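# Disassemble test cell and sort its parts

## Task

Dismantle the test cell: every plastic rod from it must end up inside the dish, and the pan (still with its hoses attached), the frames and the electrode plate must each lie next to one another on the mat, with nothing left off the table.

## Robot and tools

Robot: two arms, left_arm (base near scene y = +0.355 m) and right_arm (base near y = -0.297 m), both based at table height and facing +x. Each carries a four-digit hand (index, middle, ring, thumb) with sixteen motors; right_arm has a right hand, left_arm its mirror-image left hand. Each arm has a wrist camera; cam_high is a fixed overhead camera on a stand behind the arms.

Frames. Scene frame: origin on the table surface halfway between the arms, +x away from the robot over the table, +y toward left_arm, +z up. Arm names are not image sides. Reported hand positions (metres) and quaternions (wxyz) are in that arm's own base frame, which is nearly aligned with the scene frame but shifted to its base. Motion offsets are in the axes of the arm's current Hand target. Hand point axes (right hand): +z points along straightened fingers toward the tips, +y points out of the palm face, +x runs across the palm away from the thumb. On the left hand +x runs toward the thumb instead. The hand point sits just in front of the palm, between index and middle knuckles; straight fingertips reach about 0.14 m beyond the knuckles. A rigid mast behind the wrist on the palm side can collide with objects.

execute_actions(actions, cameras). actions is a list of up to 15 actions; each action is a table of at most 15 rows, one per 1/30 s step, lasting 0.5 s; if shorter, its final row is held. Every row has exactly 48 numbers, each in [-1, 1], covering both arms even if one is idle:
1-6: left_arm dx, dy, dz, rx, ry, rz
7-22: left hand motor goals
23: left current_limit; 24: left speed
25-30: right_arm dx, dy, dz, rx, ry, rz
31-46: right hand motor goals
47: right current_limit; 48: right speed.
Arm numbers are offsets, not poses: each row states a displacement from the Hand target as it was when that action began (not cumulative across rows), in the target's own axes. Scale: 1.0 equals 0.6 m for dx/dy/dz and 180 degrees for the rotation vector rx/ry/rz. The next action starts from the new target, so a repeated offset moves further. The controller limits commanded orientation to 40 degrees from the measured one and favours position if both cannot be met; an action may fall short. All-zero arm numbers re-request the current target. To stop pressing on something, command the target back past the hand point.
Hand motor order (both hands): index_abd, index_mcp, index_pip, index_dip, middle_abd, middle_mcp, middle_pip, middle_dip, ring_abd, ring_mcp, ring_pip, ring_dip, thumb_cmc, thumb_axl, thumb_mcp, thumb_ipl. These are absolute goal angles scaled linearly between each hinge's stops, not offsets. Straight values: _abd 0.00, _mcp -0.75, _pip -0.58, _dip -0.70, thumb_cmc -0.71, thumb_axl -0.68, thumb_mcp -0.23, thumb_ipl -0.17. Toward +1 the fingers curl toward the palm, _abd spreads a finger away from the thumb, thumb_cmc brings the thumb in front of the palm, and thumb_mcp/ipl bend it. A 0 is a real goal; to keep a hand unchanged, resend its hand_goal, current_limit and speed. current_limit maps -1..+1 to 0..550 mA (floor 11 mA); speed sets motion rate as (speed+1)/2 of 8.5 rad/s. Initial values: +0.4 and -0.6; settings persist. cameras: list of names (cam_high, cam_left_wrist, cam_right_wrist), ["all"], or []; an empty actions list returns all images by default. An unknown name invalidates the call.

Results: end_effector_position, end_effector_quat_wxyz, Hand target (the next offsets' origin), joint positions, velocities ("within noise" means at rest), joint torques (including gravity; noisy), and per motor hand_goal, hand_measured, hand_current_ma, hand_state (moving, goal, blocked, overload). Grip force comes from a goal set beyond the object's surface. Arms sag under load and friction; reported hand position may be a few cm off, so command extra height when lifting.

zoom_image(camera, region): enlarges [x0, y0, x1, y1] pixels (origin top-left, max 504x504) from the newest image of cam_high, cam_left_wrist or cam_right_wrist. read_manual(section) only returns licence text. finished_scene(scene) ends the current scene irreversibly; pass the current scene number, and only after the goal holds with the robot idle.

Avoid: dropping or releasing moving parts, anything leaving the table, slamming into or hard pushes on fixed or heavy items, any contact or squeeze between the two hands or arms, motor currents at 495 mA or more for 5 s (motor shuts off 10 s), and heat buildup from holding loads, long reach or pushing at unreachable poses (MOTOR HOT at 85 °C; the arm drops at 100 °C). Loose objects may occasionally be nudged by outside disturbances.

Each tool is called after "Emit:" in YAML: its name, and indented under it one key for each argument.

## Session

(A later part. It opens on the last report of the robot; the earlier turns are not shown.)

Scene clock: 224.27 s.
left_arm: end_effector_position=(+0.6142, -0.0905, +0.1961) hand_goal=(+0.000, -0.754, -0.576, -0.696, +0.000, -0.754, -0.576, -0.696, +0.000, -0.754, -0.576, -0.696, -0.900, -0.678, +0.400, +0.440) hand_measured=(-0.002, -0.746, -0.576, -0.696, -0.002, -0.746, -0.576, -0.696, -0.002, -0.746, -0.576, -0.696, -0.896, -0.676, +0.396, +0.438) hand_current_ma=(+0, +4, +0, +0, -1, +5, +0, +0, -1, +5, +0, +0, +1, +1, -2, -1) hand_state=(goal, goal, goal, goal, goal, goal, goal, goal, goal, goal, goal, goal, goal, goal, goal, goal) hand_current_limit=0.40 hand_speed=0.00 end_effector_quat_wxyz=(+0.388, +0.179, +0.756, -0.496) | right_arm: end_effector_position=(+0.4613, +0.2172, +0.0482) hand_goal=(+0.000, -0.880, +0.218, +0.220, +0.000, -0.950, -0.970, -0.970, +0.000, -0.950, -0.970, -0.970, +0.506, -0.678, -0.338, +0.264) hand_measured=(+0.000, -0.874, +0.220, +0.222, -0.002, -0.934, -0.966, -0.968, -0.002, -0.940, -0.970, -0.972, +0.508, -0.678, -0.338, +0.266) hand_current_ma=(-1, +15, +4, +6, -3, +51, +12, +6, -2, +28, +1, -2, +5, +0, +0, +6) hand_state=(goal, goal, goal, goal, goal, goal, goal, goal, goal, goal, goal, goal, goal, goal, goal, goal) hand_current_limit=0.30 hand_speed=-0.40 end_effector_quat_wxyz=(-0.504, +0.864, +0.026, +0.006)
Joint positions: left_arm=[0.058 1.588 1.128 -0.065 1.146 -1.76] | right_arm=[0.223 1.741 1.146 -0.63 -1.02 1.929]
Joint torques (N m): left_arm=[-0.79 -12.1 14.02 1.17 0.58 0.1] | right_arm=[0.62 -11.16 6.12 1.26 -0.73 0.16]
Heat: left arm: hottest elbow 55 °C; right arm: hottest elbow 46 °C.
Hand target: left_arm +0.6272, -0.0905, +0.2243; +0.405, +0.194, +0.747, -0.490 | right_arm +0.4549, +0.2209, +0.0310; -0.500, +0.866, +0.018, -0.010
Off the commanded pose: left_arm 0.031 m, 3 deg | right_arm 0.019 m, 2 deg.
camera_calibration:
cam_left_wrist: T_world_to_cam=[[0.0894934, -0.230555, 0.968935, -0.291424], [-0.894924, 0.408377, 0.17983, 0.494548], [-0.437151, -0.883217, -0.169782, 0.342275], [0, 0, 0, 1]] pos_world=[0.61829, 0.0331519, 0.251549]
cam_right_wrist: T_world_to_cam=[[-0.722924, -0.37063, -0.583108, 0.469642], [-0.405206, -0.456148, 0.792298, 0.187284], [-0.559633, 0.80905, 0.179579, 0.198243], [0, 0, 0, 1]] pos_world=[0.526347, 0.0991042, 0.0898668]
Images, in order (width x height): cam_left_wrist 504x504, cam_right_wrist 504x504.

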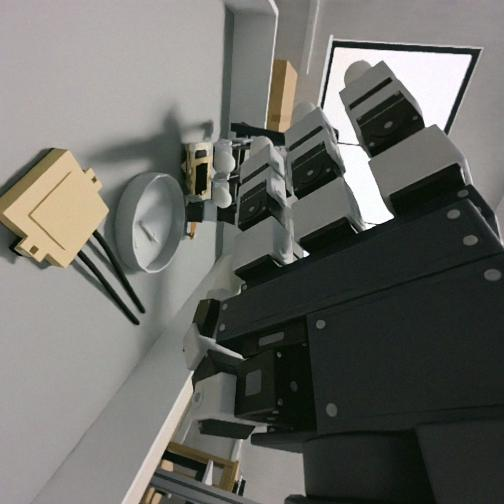

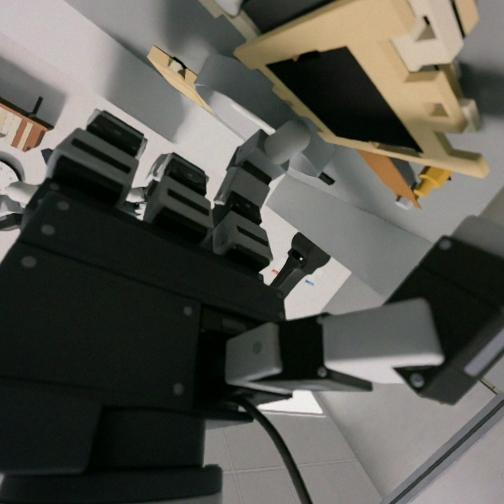

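Emit:
execute_actions:
  actions:
    - [[0,0,0,0,0,0,0,-0.754,-0.576,-0.696,0,-0.754,-0.576,-0.696,0,-0.754,-0.576,-0.696,-0.9,-0.678,0.4,0.44,0.4,0,0,0,0,0,0,0,0,-0.79,0.2175,0.22,0,-0.95,-0.97,-0.97,0,-0.95,-0.97,-0.97,0.506,-0.677,-0.275,0.265,0.1,-0.8]]
    - [[0,0,0,0,0,0,0,-0.754,-0.576,-0.696,0,-0.754,-0.576,-0.696,0,-0.754,-0.576,-0.696,-0.9,-0.678,0.4,0.44,0.4,0,0,0,0,0,0,0,0,-0.73,0.2175,0.22,0,-0.95,-0.97,-0.97,0,-0.95,-0.97,-0.97,0.506,-0.677,-0.21,0.265,0.0,-0.8]]
    - [[0,0,0,0,0,0,0,-0.754,-0.576,-0.696,0,-0.754,-0.576,-0.696,0,-0.754,-0.576,-0.696,-0.9,-0.678,0.4,0.44,0.4,0,0,0,0,0,0,0,0,-0.7,0.2175,0.22,0,-0.95,-0.97,-0.97,0,-0.95,-0.97,-0.97,0.506,-0.677,-0.18,0.265,0.1,-0.8]]
  cameras: ["cam_left_wrist","cam_right_wrist"]

Emit:
zoom_image:
  camera: "cam_left_wrist"
  region: [150, 110, 270, 230]

Emit:
zoom_image:
  camera: "cam_right_wrist"
  region: [140, 0, 504, 260]

Scene clock: 227.37 s.
left_arm: end_effector_position=(+0.6142, -0.0905, +0.1961) hand_goal=(+0.000, -0.754, -0.576, -0.696, +0.000, -0.754, -0.576, -0.696, +0.000, -0.754, -0.576, -0.696, -0.900, -0.678, +0.400, +0.440) hand_measured=(-0.002, -0.746, -0.576, -0.696, -0.002, -0.746, -0.576, -0.696, -0.002, -0.746, -0.576, -0.696, -0.896, -0.676, +0.396, +0.438) hand_current_ma=(+0, +4, +0, +0, -1, +5, +0, +0, -1, +5, +0, +0, +1, +1, -2, -1) hand_state=(goal, goal, goal, goal, goal, goal, goal, goal, goal, goal, goal, goal, goal, goal, goal, goal) hand_current_limit=0.40 hand_speed=0.00 end_effector_quat_wxyz=(+0.388, +0.179, +0.756, -0.496) | right_arm: end_effector_position=(+0.4609, +0.2174, +0.0483) hand_goal=(+0.000, -0.700, +0.218, +0.220, +0.000, -0.950, -0.970, -0.970, +0.000, -0.950, -0.970, -0.970, +0.506, -0.678, -0.180, +0.264) hand_measured=(+0.000, -0.732, +0.210, +0.222, -0.002, -0.934, -0.966, -0.968, -0.002, -0.940, -0.970, -0.972, +0.508, -0.678, -0.220, +0.256) hand_current_ma=(-1, -115, -25, +3, -3, +51, +12, +6, -2, +28, +1, -2, +5, +0, -191, -36) hand_state=(goal, blocked, goal, goal, goal, goal, goal, goal, goal, goal, goal, goal, goal, goal, blocked, goal) hand_current_limit=0.10 hand_speed=-0.80 end_effector_quat_wxyz=(-0.504, +0.864, +0.024, +0.005)
Joint positions: left_arm=[0.058 1.588 1.128 -0.065 1.146 -1.76] | right_arm=[0.223 1.741 1.146 -0.63 -1.02 1.932]
Joint torques (N m): left_arm=[-0.85 -12.22 14.02 1.18 0.58 0.1] | right_arm=[0.67 -11.16 6.11 1.24 -0.74 0.14]
Heat: left arm: hottest elbow 55 °C; right arm: hottest elbow 45 °C.
Hand target: left_arm +0.6272, -0.0905, +0.2243; +0.405, +0.194, +0.747, -0.490 | right_arm +0.4549, +0.2210, +0.0311; -0.500, +0.866, +0.018, -0.010
Off the commanded pose: left_arm 0.031 m, 3 deg | right_arm 0.019 m, 2 deg.
camera_calibration:
cam_left_wrist: T_world_to_cam=[[0.0894934, -0.230555, 0.968935, -0.291424], [-0.894924, 0.408377, 0.17983, 0.494548], [-0.437151, -0.883217, -0.169782, 0.342275], [0, 0, 0, 1]] pos_world=[0.61829, 0.0331519, 0.251549]
cam_right_wrist: T_world_to_cam=[[-0.725188, -0.369456, -0.581038, 0.470158], [-0.403592, -0.455618, 0.793427, 0.186325], [-0.557867, 0.809886, 0.181299, 0.196809], [0, 0, 0, 1]] pos_world=[0.525946, 0.0992025, 0.0896636]
Images, in order (width x height): cam_left_wrist 504x504, cam_right_wrist 504x504.

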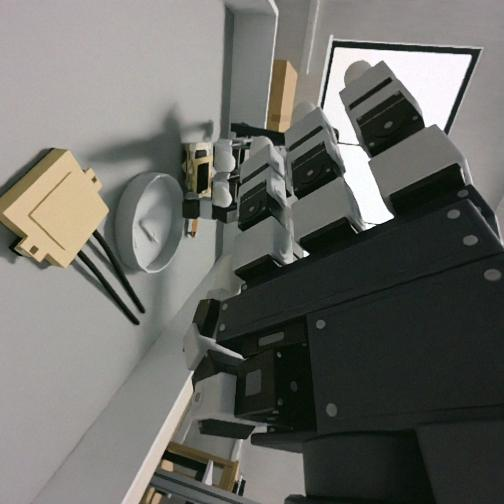

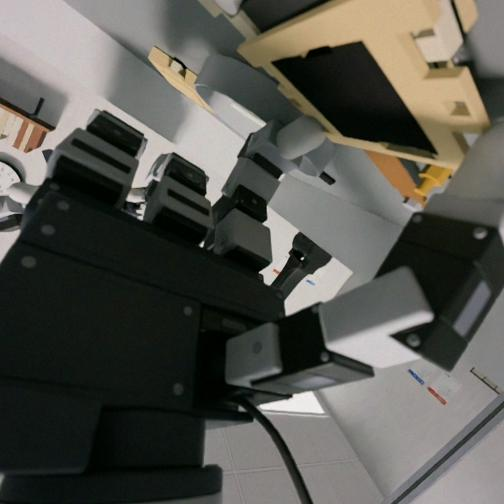

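Scaled by 4.200 from the camera's 504x504 image, which has a finer 720x720 frame.

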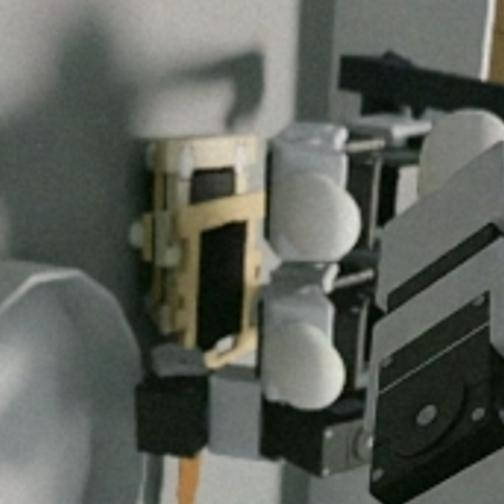

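Scaled by 1.385 from the camera's 504x504 image, which has a finer 720x720 frame.

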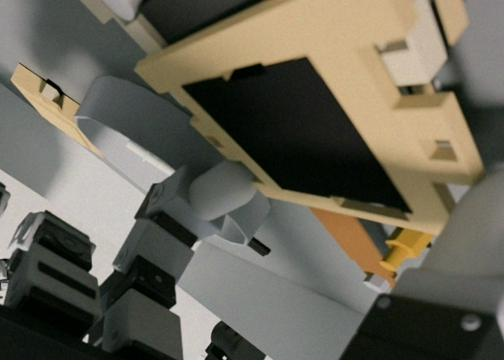

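Emit:
execute_actions:
  actions:
    - [[0,0,0,0,0,0,0,-0.754,-0.576,-0.696,0,-0.754,-0.576,-0.696,0,-0.754,-0.576,-0.696,-0.9,-0.678,0.4,0.44,0.4,0,0,0,0,0,0,0,0,-0.67,0.2175,0.22,0,-0.95,-0.97,-0.97,0,-0.95,-0.97,-0.97,0.506,-0.677,-0.16,0.265,0.2,-0.8]]
    - [[0,0,0,0,0,0,0,-0.754,-0.576,-0.696,0,-0.754,-0.576,-0.696,0,-0.754,-0.576,-0.696,-0.9,-0.678,0.4,0.44,0.4,0,0.0325,-0.0253,-0.0162,0.0021,0.0059,-0.0101,0,-0.67,0.2175,0.22,0,-0.95,-0.97,-0.97,0,-0.95,-0.97,-0.97,0.506,-0.677,-0.16,0.265,0.2,-0.8]]
  cameras: ["cam_left_wrist","cam_right_wrist"]

Emit:
zoom_image:
  camera: "cam_left_wrist"
  region: [150, 110, 270, 230]

Emit:
zoom_image:
  camera: "cam_right_wrist"
  region: [140, 0, 504, 260]

Scene clock: 229.20 s.
left_arm: end_effector_position=(+0.6142, -0.0905, +0.1961) hand_goal=(+0.000, -0.754, -0.576, -0.696, +0.000, -0.754, -0.576, -0.696, +0.000, -0.754, -0.576, -0.696, -0.900, -0.678, +0.400, +0.440) hand_measured=(-0.002, -0.746, -0.576, -0.696, -0.002, -0.746, -0.576, -0.696, -0.002, -0.746, -0.576, -0.696, -0.896, -0.676, +0.396, +0.438) hand_current_ma=(+0, +4, +0, +0, -1, +5, +0, +0, -1, +5, +0, +0, +1, +1, -2, -1) hand_state=(goal, goal, goal, goal, goal, goal, goal, goal, goal, goal, goal, goal, goal, goal, goal, goal) hand_current_limit=0.40 hand_speed=0.00 end_effector_quat_wxyz=(+0.388, +0.179, +0.756, -0.496) | right_arm: end_effector_position=(+0.4608, +0.2175, +0.0490) hand_goal=(+0.000, -0.670, +0.218, +0.220, +0.000, -0.950, -0.970, -0.970, +0.000, -0.950, -0.970, -0.970, +0.506, -0.678, -0.160, +0.264) hand_measured=(+0.000, -0.722, +0.202, +0.216, -0.002, -0.934, -0.966, -0.968, -0.002, -0.940, -0.970, -0.972, +0.508, -0.678, -0.214, +0.250) hand_current_ma=(-1, -210, -52, -8, -3, +51, +12, +6, -2, +28, +1, -2, +6, +0, -275, -61) hand_state=(goal, blocked, goal, goal, goal, goal, goal, goal, goal, goal, goal, goal, goal, goal, blocked, goal) hand_current_limit=0.20 hand_speed=-0.80 end_effector_quat_wxyz=(-0.503, +0.864, +0.023, +0.004)
Joint positions: left_arm=[0.058 1.588 1.128 -0.065 1.146 -1.76] | right_arm=[0.223 1.741 1.149 -0.634 -1.02 1.935]
Joint torques (N m): left_arm=[-0.79 -12.16 14 1.2 0.58 0.1] | right_arm=[-0.15 -11.34 9.59 0.49 -0.85 0]
Heat: left arm: hottest elbow 55 °C; right arm: hottest elbow 45 °C.
Hand target: left_arm +0.6272, -0.0905, +0.2243; +0.405, +0.194, +0.747, -0.490 | right_arm +0.4743, +0.2209, +0.0490; -0.503, +0.864, +0.027, +0.006
Off the commanded pose: left_arm 0.031 m, 3 deg | right_arm 0.014 m, 1 deg.
camera_calibration:
cam_left_wrist: T_world_to_cam=[[0.0894934, -0.230555, 0.968935, -0.291424], [-0.894924, 0.408377, 0.17983, 0.494548], [-0.437151, -0.883217, -0.169782, 0.342275], [0, 0, 0, 1]] pos_world=[0.61829, 0.0331519, 0.251549]
cam_right_wrist: T_world_to_cam=[[-0.728089, -0.368843, -0.57779, 0.471603], [-0.400825, -0.454697, 0.795355, 0.18409], [-0.556081, 0.810682, 0.183218, 0.195454], [0, 0, 0, 1]] pos_world=[0.525845, 0.0992014, 0.0902601]
Images, in order (width x height): cam_left_wrist 504x504, cam_right_wrist 504x504.

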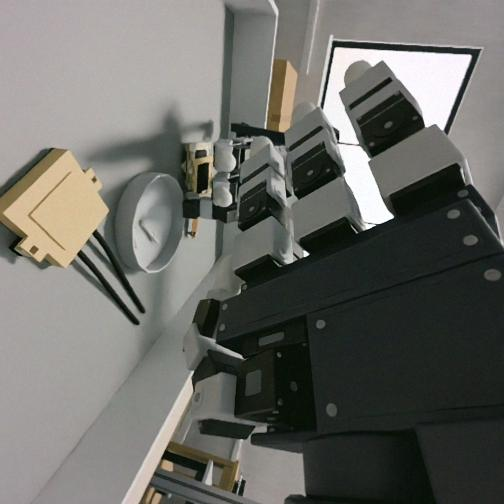

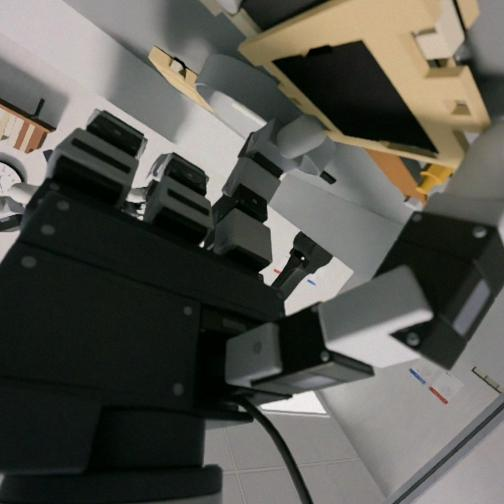

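Scaled by 4.200 from the camera's 504x504 image, which has a finer 720x720 frame.

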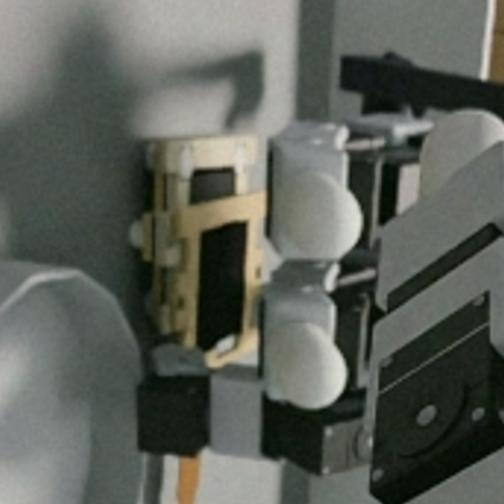

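Scaled by 1.385 from the camera's 504x504 image, which has a finer 720x720 frame.

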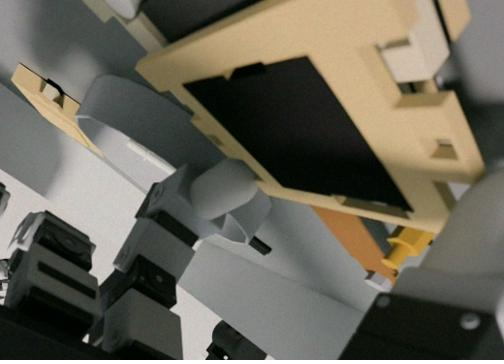

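Emit:
execute_actions:
  actions:
    - [[0,0,0,0,0,0,0,-0.754,-0.576,-0.696,0,-0.754,-0.576,-0.696,0,-0.754,-0.576,-0.696,-0.9,-0.678,0.4,0.44,0.4,0,0.0004,-0.0145,-0.0082,0,0,0,0,-0.67,0.2175,0.22,0,-0.95,-0.97,-0.97,0,-0.95,-0.97,-0.97,0.506,-0.677,-0.16,0.265,0.2,-0.8]]
    - [[0,0,0,0,0,0,0,-0.754,-0.576,-0.696,0,-0.754,-0.576,-0.696,0,-0.754,-0.576,-0.696,-0.9,-0.678,0.4,0.44,0.4,0,0.0004,-0.0145,-0.0082,0,0,0,0,-0.67,0.2175,0.22,0,-0.95,-0.97,-0.97,0,-0.95,-0.97,-0.97,0.506,-0.677,-0.16,0.265,0.2,-0.8]]
  cameras: ["cam_left_wrist","cam_right_wrist"]

Emit:
zoom_image:
  camera: "cam_left_wrist"
  region: [150, 110, 270, 230]

Emit:
zoom_image:
  camera: "cam_right_wrist"
  region: [140, 0, 504, 260]

Scene clock: 230.80 s.
left_arm: end_effector_position=(+0.6142, -0.0905, +0.1961) hand_goal=(+0.000, -0.754, -0.576, -0.696, +0.000, -0.754, -0.576, -0.696, +0.000, -0.754, -0.576, -0.696, -0.900, -0.678, +0.400, +0.440) hand_measured=(-0.002, -0.746, -0.576, -0.696, -0.002, -0.746, -0.576, -0.696, -0.002, -0.746, -0.576, -0.696, -0.896, -0.676, +0.396, +0.438) hand_current_ma=(+0, +4, +0, +0, -1, +5, +0, +0, -1, +5, +0, +0, +1, +1, -2, -1) hand_state=(goal, goal, goal, goal, goal, goal, goal, goal, goal, goal, goal, goal, goal, goal, goal, goal) hand_current_limit=0.40 hand_speed=0.00 end_effector_quat_wxyz=(+0.388, +0.179, +0.756, -0.496) | right_arm: end_effector_position=(+0.4562, +0.2164, +0.0533) hand_goal=(+0.000, -0.670, +0.218, +0.220, +0.000, -0.950, -0.970, -0.970, +0.000, -0.950, -0.970, -0.970, +0.506, -0.678, -0.160, +0.264) hand_measured=(+0.000, -0.718, +0.196, +0.210, -0.002, -0.934, -0.966, -0.968, -0.002, -0.940, -0.970, -0.972, +0.510, -0.678, -0.212, +0.250) hand_current_ma=(-1, -191, -69, -27, -3, +51, +12, +6, -2, +28, +1, -2, +8, +0, -260, -61) hand_state=(goal, blocked, blocked, goal, goal, goal, goal, goal, goal, goal, goal, goal, goal, goal, blocked, goal) hand_current_limit=0.20 hand_speed=-0.80 end_effector_quat_wxyz=(-0.500, +0.866, +0.014, -0.011)
Joint positions: left_arm=[0.058 1.588 1.128 -0.065 1.146 -1.76] | right_arm=[0.223 1.741 1.165 -0.685 -1.02 1.935]
Joint torques (N m): left_arm=[-0.67 -12.1 14.02 1.18 0.57 0.1] | right_arm=[-0.09 -13.39 9.98 0.47 -0.86 -0.01]
Heat: left arm: hottest elbow 56 °C; right arm: hottest elbow 45 °C.
Hand target: left_arm +0.6272, -0.0905, +0.2243; +0.405, +0.194, +0.747, -0.490 | right_arm +0.4739, +0.2210, +0.0690; -0.503, +0.864, +0.027, +0.006
Off the commanded pose: left_arm 0.031 m, 3 deg | right_arm 0.024 m, 2 deg.
camera_calibration:
cam_left_wrist: T_world_to_cam=[[0.0894934, -0.230555, 0.968935, -0.291424], [-0.894924, 0.408377, 0.17983, 0.494548], [-0.437151, -0.883217, -0.169782, 0.342275], [0, 0, 0, 1]] pos_world=[0.61829, 0.0331519, 0.251549]
cam_right_wrist: T_world_to_cam=[[-0.74736, -0.37324, -0.549678, 0.478536], [-0.373343, -0.448439, 0.812107, 0.163622], [-0.549607, 0.812154, 0.195799, 0.189101], [0, 0, 0, 1]] pos_world=[0.522657, 0.0984041, 0.0931365]
Images, in order (width x height): cam_left_wrist 504x504, cam_right_wrist 504x504.

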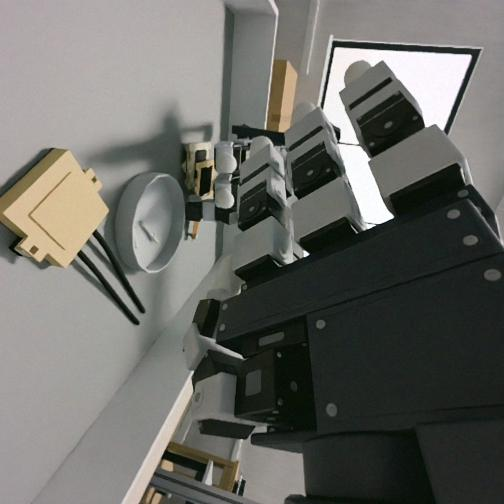

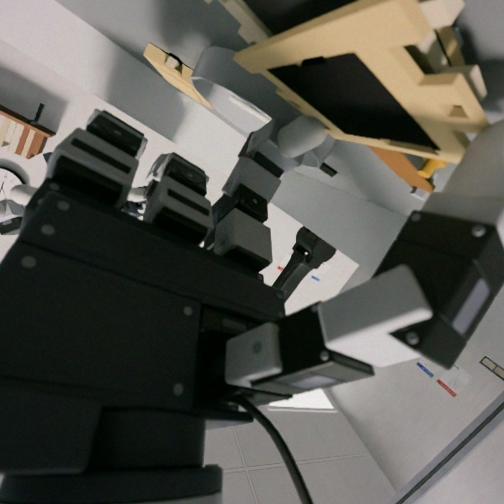

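Scaled by 4.200 from the camera's 504x504 image, which has a finer 720x720 frame.

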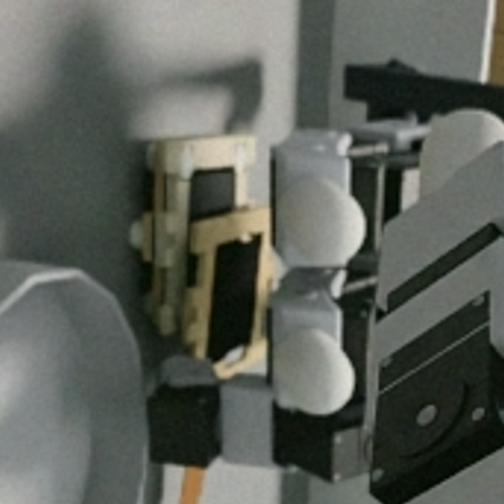

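Scaled by 1.385 from the camera's 504x504 image, which has a finer 720x720 frame.

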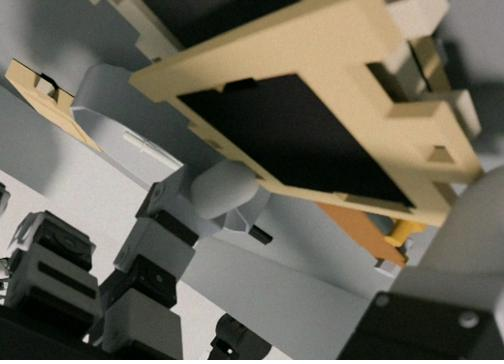

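Emit:
execute_actions:
  actions:
    - [[0,0,0,0,0,0,0,-0.754,-0.576,-0.696,0,-0.754,-0.576,-0.696,0,-0.754,-0.576,-0.696,-0.9,-0.678,0.4,0.44,0.4,0,0.0008,-0.029,-0.0165,0,0,0,0,-0.67,0.2175,0.22,0,-0.95,-0.97,-0.97,0,-0.95,-0.97,-0.97,0.506,-0.677,-0.16,0.265,0.2,-0.8]]
    - [[0,0,0,0,0,0,0,-0.754,-0.576,-0.696,0,-0.754,-0.576,-0.696,0,-0.754,-0.576,-0.696,-0.9,-0.678,0.4,0.44,0.4,0,0.0008,-0.029,-0.0165,0,0,0,0,-0.67,0.2175,0.22,0,-0.95,-0.97,-0.97,0,-0.95,-0.97,-0.97,0.506,-0.677,-0.16,0.265,0.2,-0.8]]
  cameras: ["cam_left_wrist","cam_right_wrist"]

Emit:
zoom_image:
  camera: "cam_left_wrist"
  region: [150, 110, 270, 230]

Emit:
zoom_image:
  camera: "cam_right_wrist"
  region: [140, 0, 504, 260]

Scene clock: 232.50 s.
left_arm: end_effector_position=(+0.6142, -0.0905, +0.1961) hand_goal=(+0.000, -0.754, -0.576, -0.696, +0.000, -0.754, -0.576, -0.696, +0.000, -0.754, -0.576, -0.696, -0.900, -0.678, +0.400, +0.440) hand_measured=(-0.002, -0.746, -0.576, -0.696, -0.002, -0.746, -0.576, -0.696, -0.002, -0.746, -0.576, -0.696, -0.896, -0.676, +0.396, +0.438) hand_current_ma=(+0, +4, +0, +0, -1, +5, +0, +0, -1, +5, +0, +0, +1, +1, -2, -1) hand_state=(goal, goal, goal, goal, goal, goal, goal, goal, goal, goal, goal, goal, goal, goal, goal, goal) hand_current_limit=0.40 hand_speed=0.00 end_effector_quat_wxyz=(+0.388, +0.179, +0.756, -0.496) | right_arm: end_effector_position=(+0.4580, +0.2168, +0.0919) hand_goal=(+0.000, -0.670, +0.218, +0.220, +0.000, -0.950, -0.970, -0.970, +0.000, -0.950, -0.970, -0.970, +0.506, -0.678, -0.160, +0.264) hand_measured=(+0.000, -0.666, +0.216, +0.216, -0.002, -0.934, -0.966, -0.968, -0.002, -0.940, -0.970, -0.972, +0.510, -0.678, -0.162, +0.262) hand_current_ma=(-1, +11, -7, -9, -3, +51, +12, +6, -2, +28, +1, -2, +9, +0, -3, -9) hand_state=(goal, goal, goal, goal, goal, goal, goal, goal, goal, goal, goal, goal, goal, goal, goal, goal) hand_current_limit=0.20 hand_speed=-0.80 end_effector_quat_wxyz=(-0.500, +0.866, +0.014, -0.011)
Joint positions: left_arm=[0.058 1.588 1.128 -0.065 1.146 -1.76] | right_arm=[0.223 1.694 1.217 -0.785 -1.02 1.935]
Joint torques (N m): left_arm=[-0.79 -12.04 14.01 1.18 0.57 0.1] | right_arm=[-0.09 -13.51 10.19 0.49 -0.86 0.01]
Heat: left arm: hottest elbow 56 °C; right arm: hottest elbow 46 °C.
Hand target: left_arm +0.6272, -0.0905, +0.2243; +0.405, +0.194, +0.747, -0.490 | right_arm +0.4735, +0.2210, +0.1090; -0.503, +0.864, +0.027, +0.006
Off the commanded pose: left_arm 0.031 m, 3 deg | right_arm 0.024 m, 3 deg.
camera_calibration:
cam_left_wrist: T_world_to_cam=[[0.0894934, -0.230555, 0.968935, -0.291424], [-0.894924, 0.408377, 0.17983, 0.494548], [-0.437151, -0.883217, -0.169782, 0.342275], [0, 0, 0, 1]] pos_world=[0.61829, 0.0331519, 0.251549]
cam_right_wrist: T_world_to_cam=[[-0.7476, -0.373202, -0.549376, 0.501368], [-0.37306, -0.448387, 0.812265, 0.132997], [-0.549473, 0.8122, 0.195987, 0.182026], [0, 0, 0, 1]] pos_world=[0.524457, 0.0989041, 0.131736]
Images, in order (width x height): cam_left_wrist 504x504, cam_right_wrist 504x504.

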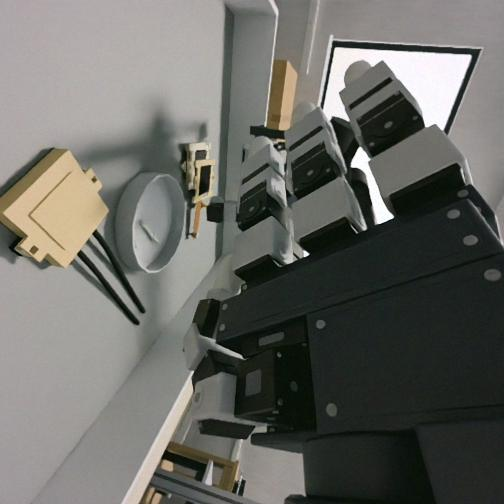

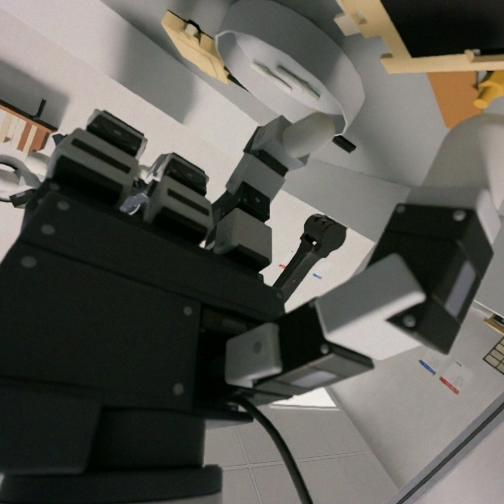

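Scaled by 4.200 from the camera's 504x504 image, which has a finer 720x720 frame.

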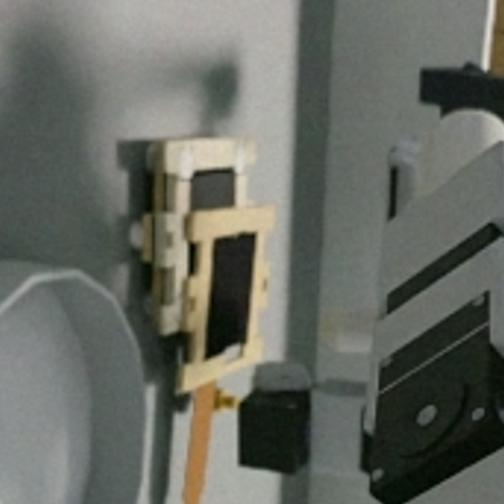

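Scaled by 1.385 from the camera's 504x504 image, which has a finer 720x720 frame.

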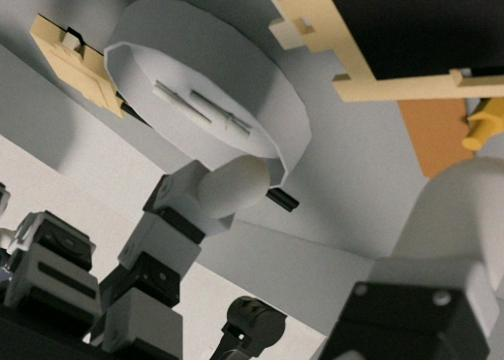

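Emit:
execute_actions:
  actions:
    - [[0,0,0,0,0,0,0,-0.754,-0.576,-0.696,0,-0.754,-0.576,-0.696,0,-0.754,-0.576,-0.696,-0.9,-0.678,0.4,0.44,0.4,0,0.0018,-0.0724,-0.0412,0,0,0,0,-0.88,0.2175,0.22,0,-0.95,-0.97,-0.97,0,-0.95,-0.97,-0.97,0.506,-0.677,-0.337,0.265,0.3,-0.4]]
    - [[0.049,-0.066,0.16,0,0,0,0,-0.754,-0.576,-0.696,0,-0.754,-0.576,-0.696,0,-0.754,-0.576,-0.696,-0.9,-0.678,0.4,0.44,0.4,0,0,-0.0724,-0.0412,0,0,0,0,-0.88,0.2175,0.22,0,-0.95,-0.97,-0.97,0,-0.95,-0.97,-0.97,0.506,-0.677,-0.337,0.265,0.3,-0.4]]
  cameras: ["all"]

Emit:
zoom_image:
  camera: "cam_left_wrist"
  region: [130, 80, 330, 280]

Emit:
zoom_image:
  camera: "cam_right_wrist"
  region: [140, 0, 504, 260]

Emit:
zoom_image:
  camera: "cam_high"
  region: [180, 200, 340, 340]

Scene clock: 235.63 s.
left_arm: end_effector_position=(+0.6183, -0.2002, +0.2143) hand_goal=(+0.000, -0.754, -0.576, -0.696, +0.000, -0.754, -0.576, -0.696, +0.000, -0.754, -0.576, -0.696, -0.900, -0.678, +0.400, +0.440) hand_measured=(-0.002, -0.748, -0.576, -0.696, -0.004, -0.740, -0.570, -0.696, -0.002, -0.748, -0.576, -0.696, -0.896, -0.676, +0.396, +0.438) hand_current_ma=(-1, +3, +0, +0, -1, +12, +4, +0, -1, +3, +0, +0, +1, +1, -2, -1) hand_state=(goal, goal, goal, goal, goal, goal, goal, goal, goal, goal, goal, goal, goal, goal, goal, goal) hand_current_limit=0.40 hand_speed=0.00 end_effector_quat_wxyz=(+0.405, +0.201, +0.745, -0.490) | right_arm: end_effector_position=(+0.4595, +0.2128, +0.1924) hand_goal=(+0.000, -0.880, +0.218, +0.220, +0.000, -0.950, -0.970, -0.970, +0.000, -0.950, -0.970, -0.970, +0.506, -0.678, -0.338, +0.264) hand_measured=(+0.000, -0.868, +0.216, +0.216, -0.002, -0.936, -0.966, -0.968, -0.002, -0.938, -0.970, -0.972, +0.510, -0.678, -0.334, +0.262) hand_current_ma=(-1, +41, -4, -9, -2, +43, +11, +6, -3, +40, -1, -6, +8, +0, +14, -6) hand_state=(goal, goal, goal, goal, goal, goal, goal, goal, goal, goal, goal, goal, goal, goal, goal, goal) hand_current_limit=0.30 hand_speed=-0.40 end_effector_quat_wxyz=(-0.500, +0.866, +0.011, -0.006)
Joint positions: left_arm=[-0.157 1.587 1.128 0.12 0.959 -1.906] | right_arm=[0.216 1.6 1.379 -1.034 -1.016 1.937]
Joint torques (N m): left_arm=[-0.15 -10.52 10.06 3.02 0.2 -0.07] | right_arm=[0.62 -12.34 11.28 0.49 -1.02 0]
Heat: left arm: hottest elbow 56 °C; right arm: hottest elbow 46 °C.
Hand target: left_arm +0.6223, -0.1966, +0.2055; +0.405, +0.194, +0.747, -0.490 | right_arm +0.4708, +0.2209, +0.2089; -0.503, +0.864, +0.027, +0.006
Off the commanded pose: left_arm 0.010 m, 1 deg | right_arm 0.022 m, 2 deg.
camera_calibration:
cam_left_wrist: T_world_to_cam=[[0.0297642, -0.24048, 0.970198, -0.300099], [-0.897421, 0.421002, 0.131884, 0.554104], [-0.440171, -0.874601, -0.20328, 0.261067], [0, 0, 0, 1]] pos_world=[0.621111, -0.0771175, 0.271148]
cam_right_wrist: T_world_to_cam=[[-0.74797, -0.367132, -0.55295, 0.55573], [-0.382105, -0.443013, 0.811009, 0.0532376], [-0.542712, 0.817896, 0.191078, 0.163122], [0, 0, 0, 1]] pos_world=[0.52454, 0.0941946, 0.232946]

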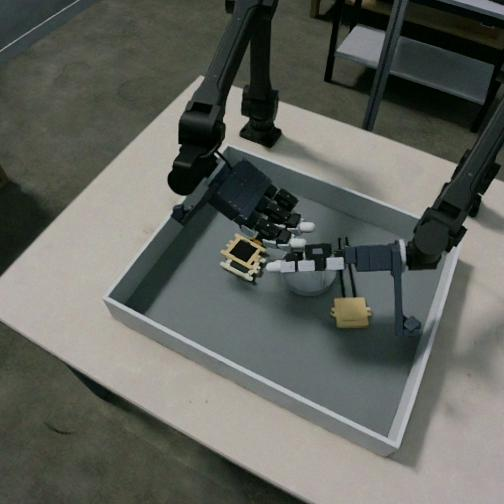

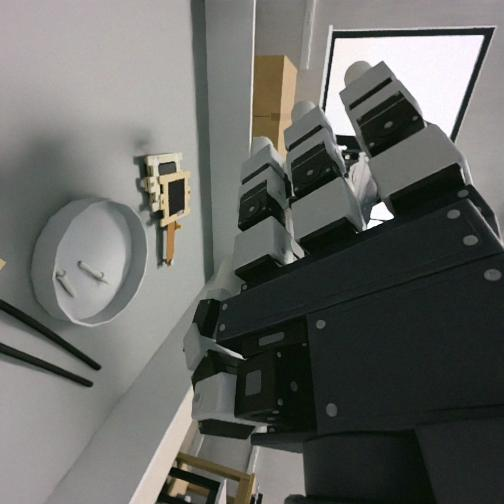

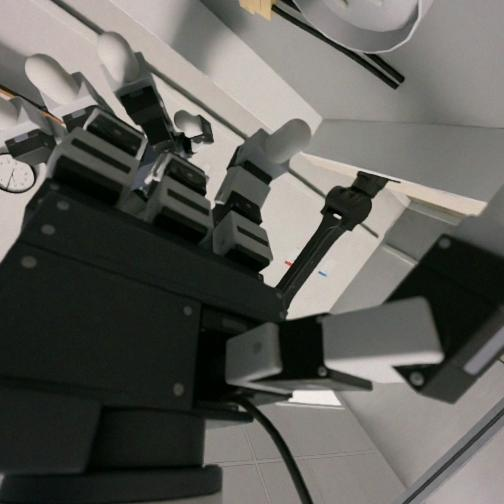

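Scaled by 2.520 from the camera's 504x504 image, which has a finer 720x720 frame.

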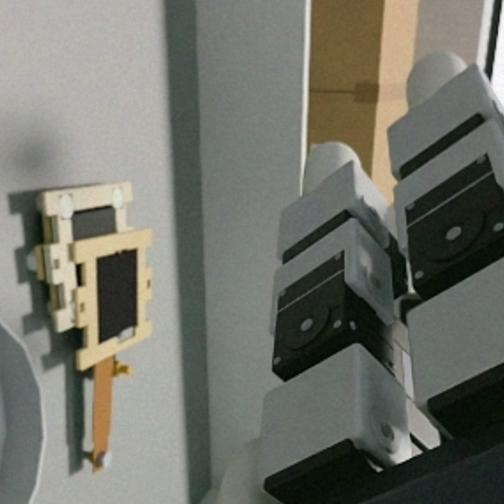

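Scaled by 1.385 from the camera's 504x504 image, which has a finer 720x720 frame.

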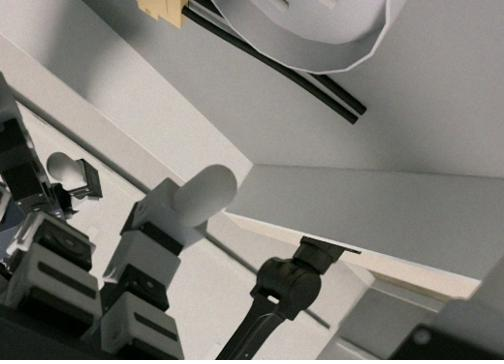

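Scaled by 3.150 from the camera's 504x504 image, which has a finer 720x720 frame.

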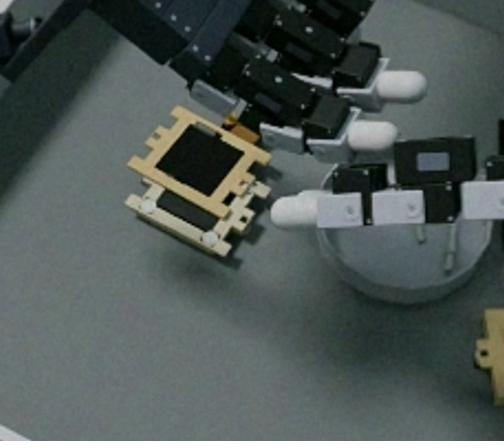

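Emit:
execute_actions:
  actions:
    - [[0,0,0,0,0,0,0,-0.754,-0.576,-0.696,0,-0.754,-0.576,-0.696,0,-0.754,-0.576,-0.696,-0.9,-0.678,0.4,0.44,0.4,0,-0.01,0.1,0.047,-0.0021,0.0037,0.0157,0,-0.88,0.2175,0.22,0,-0.95,-0.97,-0.97,0,-0.95,-0.97,-0.97,0.506,-0.677,-0.337,0.265,0.3,-0.4]]
    - [[0,0,0,0,0,0,0,-0.754,-0.576,-0.696,0,-0.754,-0.576,-0.696,0,-0.754,-0.576,-0.696,-0.9,-0.678,0.4,0.44,0.4,0,-0.01,0.1,0.047,0,0,0,0,-0.88,0.2175,0.22,0,-0.95,-0.97,-0.97,0,-0.95,-0.97,-0.97,0.506,-0.677,-0.337,0.265,0.3,-0.4]]
  cameras: ["cam_left_wrist","cam_high"]

Emit:
zoom_image:
  camera: "cam_left_wrist"
  region: [100, 100, 240, 240]

Scene clock: 241.13 s.
left_arm: end_effector_position=(+0.6200, -0.1888, +0.1994) hand_goal=(+0.000, -0.754, -0.576, -0.696, +0.000, -0.754, -0.576, -0.696, +0.000, -0.754, -0.576, -0.696, -0.900, -0.678, +0.400, +0.440) hand_measured=(-0.024, -0.690, -0.552, -0.696, -0.004, -0.736, -0.570, -0.696, -0.002, -0.748, -0.576, -0.696, -0.896, -0.676, +0.396, +0.438) hand_current_ma=(-22, +130, +24, +0, -1, +17, +4, +0, -1, +3, +0, +0, +1, +1, -2, -1) hand_state=(blocked, blocked, blocked, goal, goal, goal, goal, goal, goal, goal, goal, goal, goal, goal, goal, goal) hand_current_limit=0.40 hand_speed=0.00 end_effector_quat_wxyz=(+0.403, +0.186, +0.755, -0.483) | right_arm: end_effector_position=(+0.4643, +0.2151, +0.1065) hand_goal=(+0.000, -0.880, +0.218, +0.220, +0.000, -0.950, -0.970, -0.970, +0.000, -0.950, -0.970, -0.970, +0.506, -0.678, -0.338, +0.264) hand_measured=(+0.000, -0.868, +0.216, +0.216, -0.002, -0.936, -0.966, -0.968, -0.022, -0.996, -0.998, -0.994, +0.508, -0.678, -0.334, +0.262) hand_current_ma=(-1, +41, -4, -9, -2, +43, +11, +6, -63, -182, -95, -80, +7, +0, +14, -6) hand_state=(goal, goal, goal, goal, goal, goal, goal, goal, blocked, blocked, blocked, blocked, goal, goal, goal, goal) hand_current_limit=0.30 hand_speed=-0.40 end_effector_quat_wxyz=(-0.511, +0.859, +0.025, +0.020)
Joint positions: left_arm=[-0.144 1.599 1.114 0.122 0.941 -1.908] | right_arm=[0.213 1.653 1.196 -0.727 -1.03 1.946]
Joint torques (N m): left_arm=[-1.32 -11.46 11.06 3.06 0.89 -0.07] | right_arm=[-0.67 -9.35 6.34 1.22 -0.16 0.18]
Heat: left arm: hottest elbow 55 °C; right arm: hottest elbow 46 °C.
Hand target: left_arm +0.6223, -0.1967, +0.2055; +0.405, +0.194, +0.747, -0.490 | right_arm +0.4616, +0.2099, +0.0766; -0.500, +0.866, +0.003, -0.001
Off the commanded pose: left_arm 0.010 m, 2 deg | right_arm 0.030 m, 4 deg.
camera_calibration:
cam_left_wrist: T_world_to_cam=[[0.0597761, -0.248138, 0.966879, -0.302446], [-0.906748, 0.391539, 0.156542, 0.548154], [-0.417415, -0.886073, -0.201594, 0.252153], [0, 0, 0, 1]] pos_world=[0.620369, -0.066246, 0.257452]
Images, in order (width x height): cam_high 504x504, cam_left_wrist 504x504.

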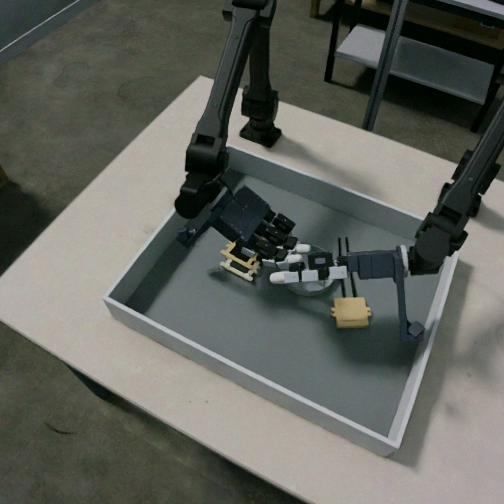

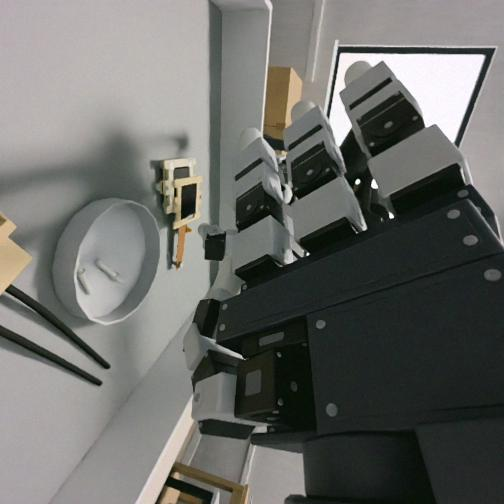

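Scaled by 3.600 from the camera's 504x504 image, which has a finer 720x720 frame.

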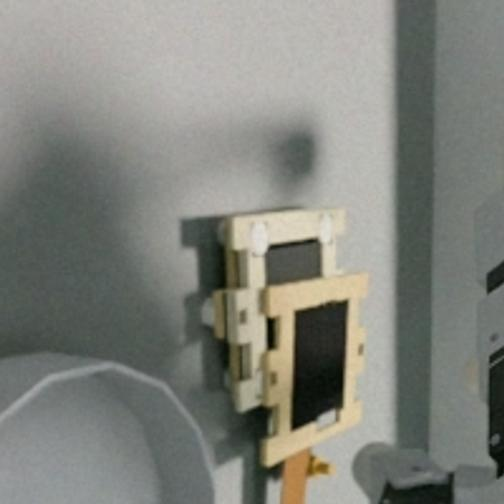

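Emit:
execute_actions:
  actions:
    - [[-0.049,0.066,-0.16,0,0,0,0,-0.754,-0.576,-0.696,0,-0.754,-0.576,-0.696,0,-0.754,-0.576,-0.696,-0.9,-0.678,0.4,0.44,0.4,0,0,0,0,0,0,0,0,-0.88,0.2175,0.22,0,-0.95,-0.97,-0.97,0,-0.95,-0.97,-0.97,0.506,-0.677,-0.337,0.265,0.3,-0.4]]
  cameras: ["cam_left_wrist","cam_high"]

Emit:
zoom_image:
  camera: "cam_left_wrist"
  region: [150, 110, 270, 230]

Scene clock: 242.77 s.
left_arm: end_effector_position=(+0.6132, -0.0897, +0.1933) hand_goal=(+0.000, -0.754, -0.576, -0.696, +0.000, -0.754, -0.576, -0.696, +0.000, -0.754, -0.576, -0.696, -0.900, -0.678, +0.400, +0.440) hand_measured=(-0.010, -0.738, -0.570, -0.696, -0.004, -0.742, -0.570, -0.696, -0.002, -0.748, -0.576, -0.696, -0.896, -0.676, +0.396, +0.438) hand_current_ma=(-5, +15, +3, +0, -1, +10, +3, +0, -1, +4, +0, +0, +1, +1, -2, -1) hand_state=(goal, goal, goal, goal, goal, goal, goal, goal, goal, goal, goal, goal, goal, goal, goal, goal) hand_current_limit=0.40 hand_speed=0.00 end_effector_quat_wxyz=(+0.387, +0.176, +0.756, -0.497) | right_arm: end_effector_position=(+0.4627, +0.2131, +0.0919) hand_goal=(+0.000, -0.880, +0.218, +0.220, +0.000, -0.950, -0.970, -0.970, +0.000, -0.950, -0.970, -0.970, +0.506, -0.678, -0.338, +0.264) hand_measured=(+0.000, -0.868, +0.216, +0.216, -0.002, -0.936, -0.966, -0.968, -0.004, -0.942, -0.970, -0.972, +0.508, -0.678, -0.334, +0.262) hand_current_ma=(-1, +41, -4, -9, -2, +43, +11, +6, -6, +21, +0, -6, +7, +0, +14, -6) hand_state=(goal, goal, goal, goal, goal, goal, goal, goal, goal, goal, goal, goal, goal, goal, goal, goal) hand_current_limit=0.30 hand_speed=-0.40 end_effector_quat_wxyz=(-0.503, +0.864, +0.016, +0.009)
Joint positions: left_arm=[0.06 1.589 1.122 -0.055 1.146 -1.767] | right_arm=[0.214 1.678 1.192 -0.727 -1.017 1.948]
Joint torques (N m): left_arm=[-0.85 -12.34 14.17 1.2 0.59 0.1] | right_arm=[-0.67 -11.05 6.65 1.28 -0.75 0.16]
Heat: left arm: hottest elbow 56 °C; right arm: hottest elbow 46 °C.
Hand target: left_arm +0.6272, -0.0906, +0.2244; +0.405, +0.194, +0.747, -0.490 | right_arm +0.4618, +0.2099, +0.0767; -0.500, +0.866, +0.003, -0.001
Off the commanded pose: left_arm 0.034 m, 3 deg | right_arm 0.016 m, 2 deg.
camera_calibration:
cam_left_wrist: T_world_to_cam=[[0.0945726, -0.227495, 0.969176, -0.291438], [-0.895335, 0.40619, 0.182712, 0.493459], [-0.435236, -0.885017, -0.16527, 0.339862], [0, 0, 0, 1]] pos_world=[0.617293, 0.0340449, 0.248463]
Images, in order (width x height): cam_high 504x504, cam_left_wrist 504x504.

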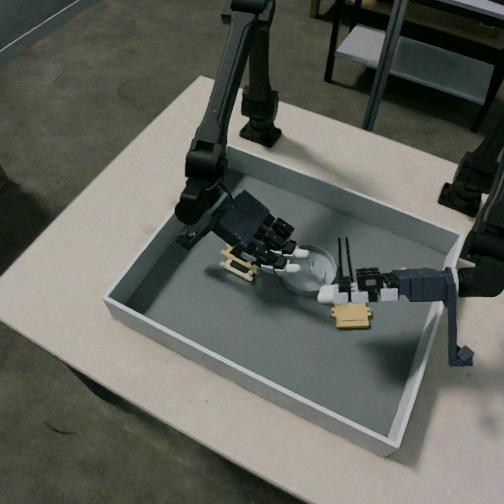

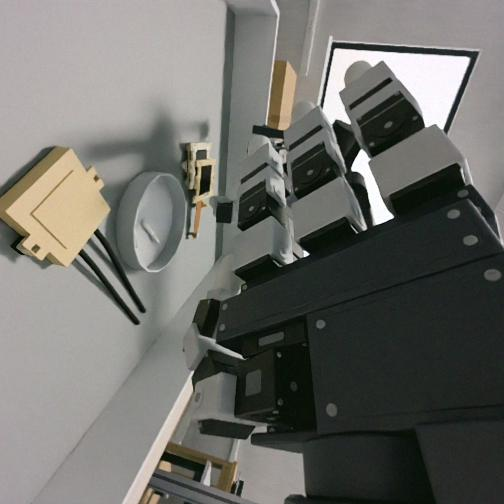

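Scaled by 4.200 from the camera's 504x504 image, which has a finer 720x720 frame.

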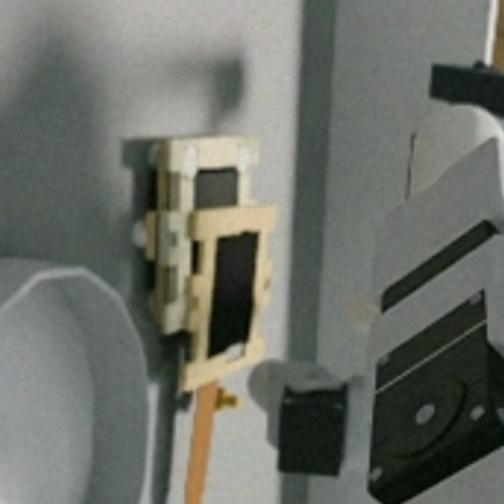

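Emit:
execute_actions:
  actions:
    - [[0,0,0,0,0,0,0,-0.754,-0.576,-0.696,0,-0.754,-0.576,-0.696,0,-0.754,-0.576,-0.696,-0.9,-0.678,0.4,0.44,0.4,0,-0.005,0.0721,0.0291,0,0,0,0,-0.88,0.2175,0.22,0,-0.95,-0.97,-0.97,0,-0.95,-0.97,-0.97,0.506,-0.677,-0.337,0.265,0.3,-0.4]]
  cameras: ["cam_left_wrist","cam_right_wrist"]

Emit:
zoom_image:
  camera: "cam_left_wrist"
  region: [150, 110, 270, 230]

Emit:
zoom_image:
  camera: "cam_right_wrist"
  region: [140, 0, 504, 260]

Scene clock: 244.17 s.
left_arm: end_effector_position=(+0.6124, -0.0897, +0.1921) hand_goal=(+0.000, -0.754, -0.576, -0.696, +0.000, -0.754, -0.576, -0.696, +0.000, -0.754, -0.576, -0.696, -0.900, -0.678, +0.400, +0.440) hand_measured=(-0.010, -0.738, -0.570, -0.696, -0.004, -0.742, -0.570, -0.696, -0.002, -0.748, -0.576, -0.696, -0.896, -0.676, +0.396, +0.438) hand_current_ma=(-5, +15, +3, +0, -1, +10, +3, +0, -1, +4, +0, +0, +1, +1, -2, -1) hand_state=(goal, goal, goal, goal, goal, goal, goal, goal, goal, goal, goal, goal, goal, goal, goal, goal) hand_current_limit=0.40 hand_speed=0.00 end_effector_quat_wxyz=(+0.386, +0.176, +0.757, -0.497) | right_arm: end_effector_position=(+0.4553, +0.2081, +0.0400) hand_goal=(+0.000, -0.880, +0.218, +0.220, +0.000, -0.950, -0.970, -0.970, +0.000, -0.950, -0.970, -0.970, +0.506, -0.678, -0.338, +0.264) hand_measured=(+0.000, -0.868, +0.216, +0.216, -0.002, -0.936, -0.966, -0.968, -0.002, -0.942, -0.970, -0.972, +0.508, -0.678, -0.334, +0.262) hand_current_ma=(-1, +41, -4, -9, -2, +43, +11, +6, -6, +23, +0, -6, +7, +0, +14, -6) hand_state=(goal, goal, goal, goal, goal, goal, goal, goal, goal, goal, goal, goal, goal, goal, goal, goal) hand_current_limit=0.30 hand_speed=-0.40 end_effector_quat_wxyz=(-0.501, +0.866, +0.006, -0.002)
Joint positions: left_arm=[0.06 1.589 1.122 -0.064 1.146 -1.76] | right_arm=[0.207 1.745 1.127 -0.626 -1.017 1.948]
Joint torques (N m): left_arm=[-0.97 -12.28 14.42 1.17 0.59 0.1] | right_arm=[-0.97 -11.81 6.54 1.26 -0.93 -0.02]
Heat: left arm: hottest elbow 56 °C; right arm: hottest elbow 46 °C.
Hand target: left_arm +0.6272, -0.0906, +0.2244; +0.405, +0.194, +0.747, -0.490 | right_arm +0.4587, +0.2034, +0.0303; -0.500, +0.866, +0.003, -0.001
Off the commanded pose: left_arm 0.036 m, 3 deg | right_arm 0.011 m, 0 deg.
camera_calibration:
cam_left_wrist: T_world_to_cam=[[0.0972505, -0.229864, 0.968352, -0.291881], [-0.89418, 0.407047, 0.186425, 0.491507], [-0.437017, -0.884011, -0.165955, 0.34073], [0, 0, 0, 1]] pos_world=[0.616786, 0.0340492, 0.24756]
cam_right_wrist: T_world_to_cam=[[-0.752108, -0.355217, -0.555117, 0.46614], [-0.389386, -0.440056, 0.809154, 0.176032], [-0.531708, 0.824725, 0.192653, 0.187293], [0, 0, 0, 1]] pos_world=[0.518717, 0.0885795, 0.0802426]
Images, in order (width x height): cam_left_wrist 504x504, cam_right_wrist 504x504.

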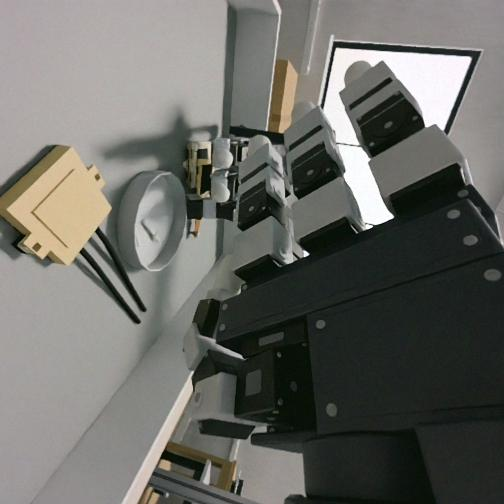

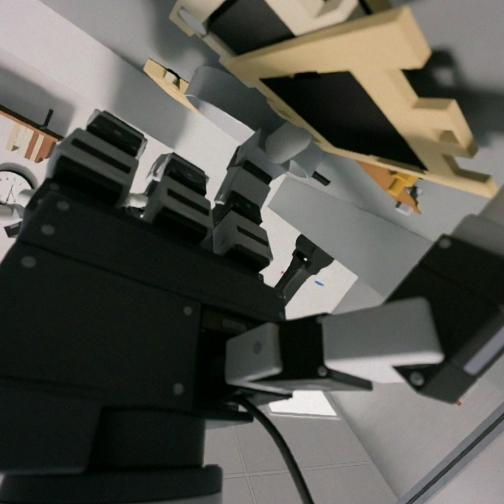

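Scaled by 4.200 from the camera's 504x504 image, which has a finer 720x720 frame.

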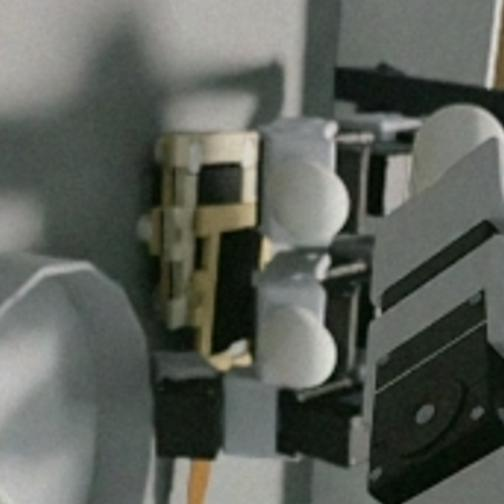

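Scaled by 1.385 from the camera's 504x504 image, which has a finer 720x720 frame.

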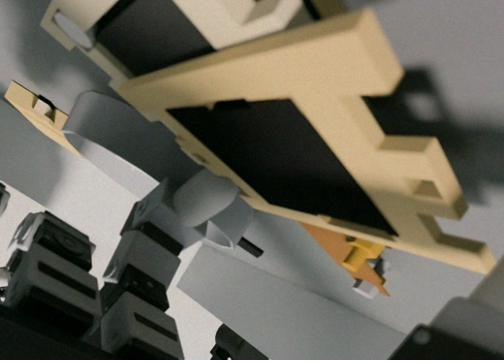

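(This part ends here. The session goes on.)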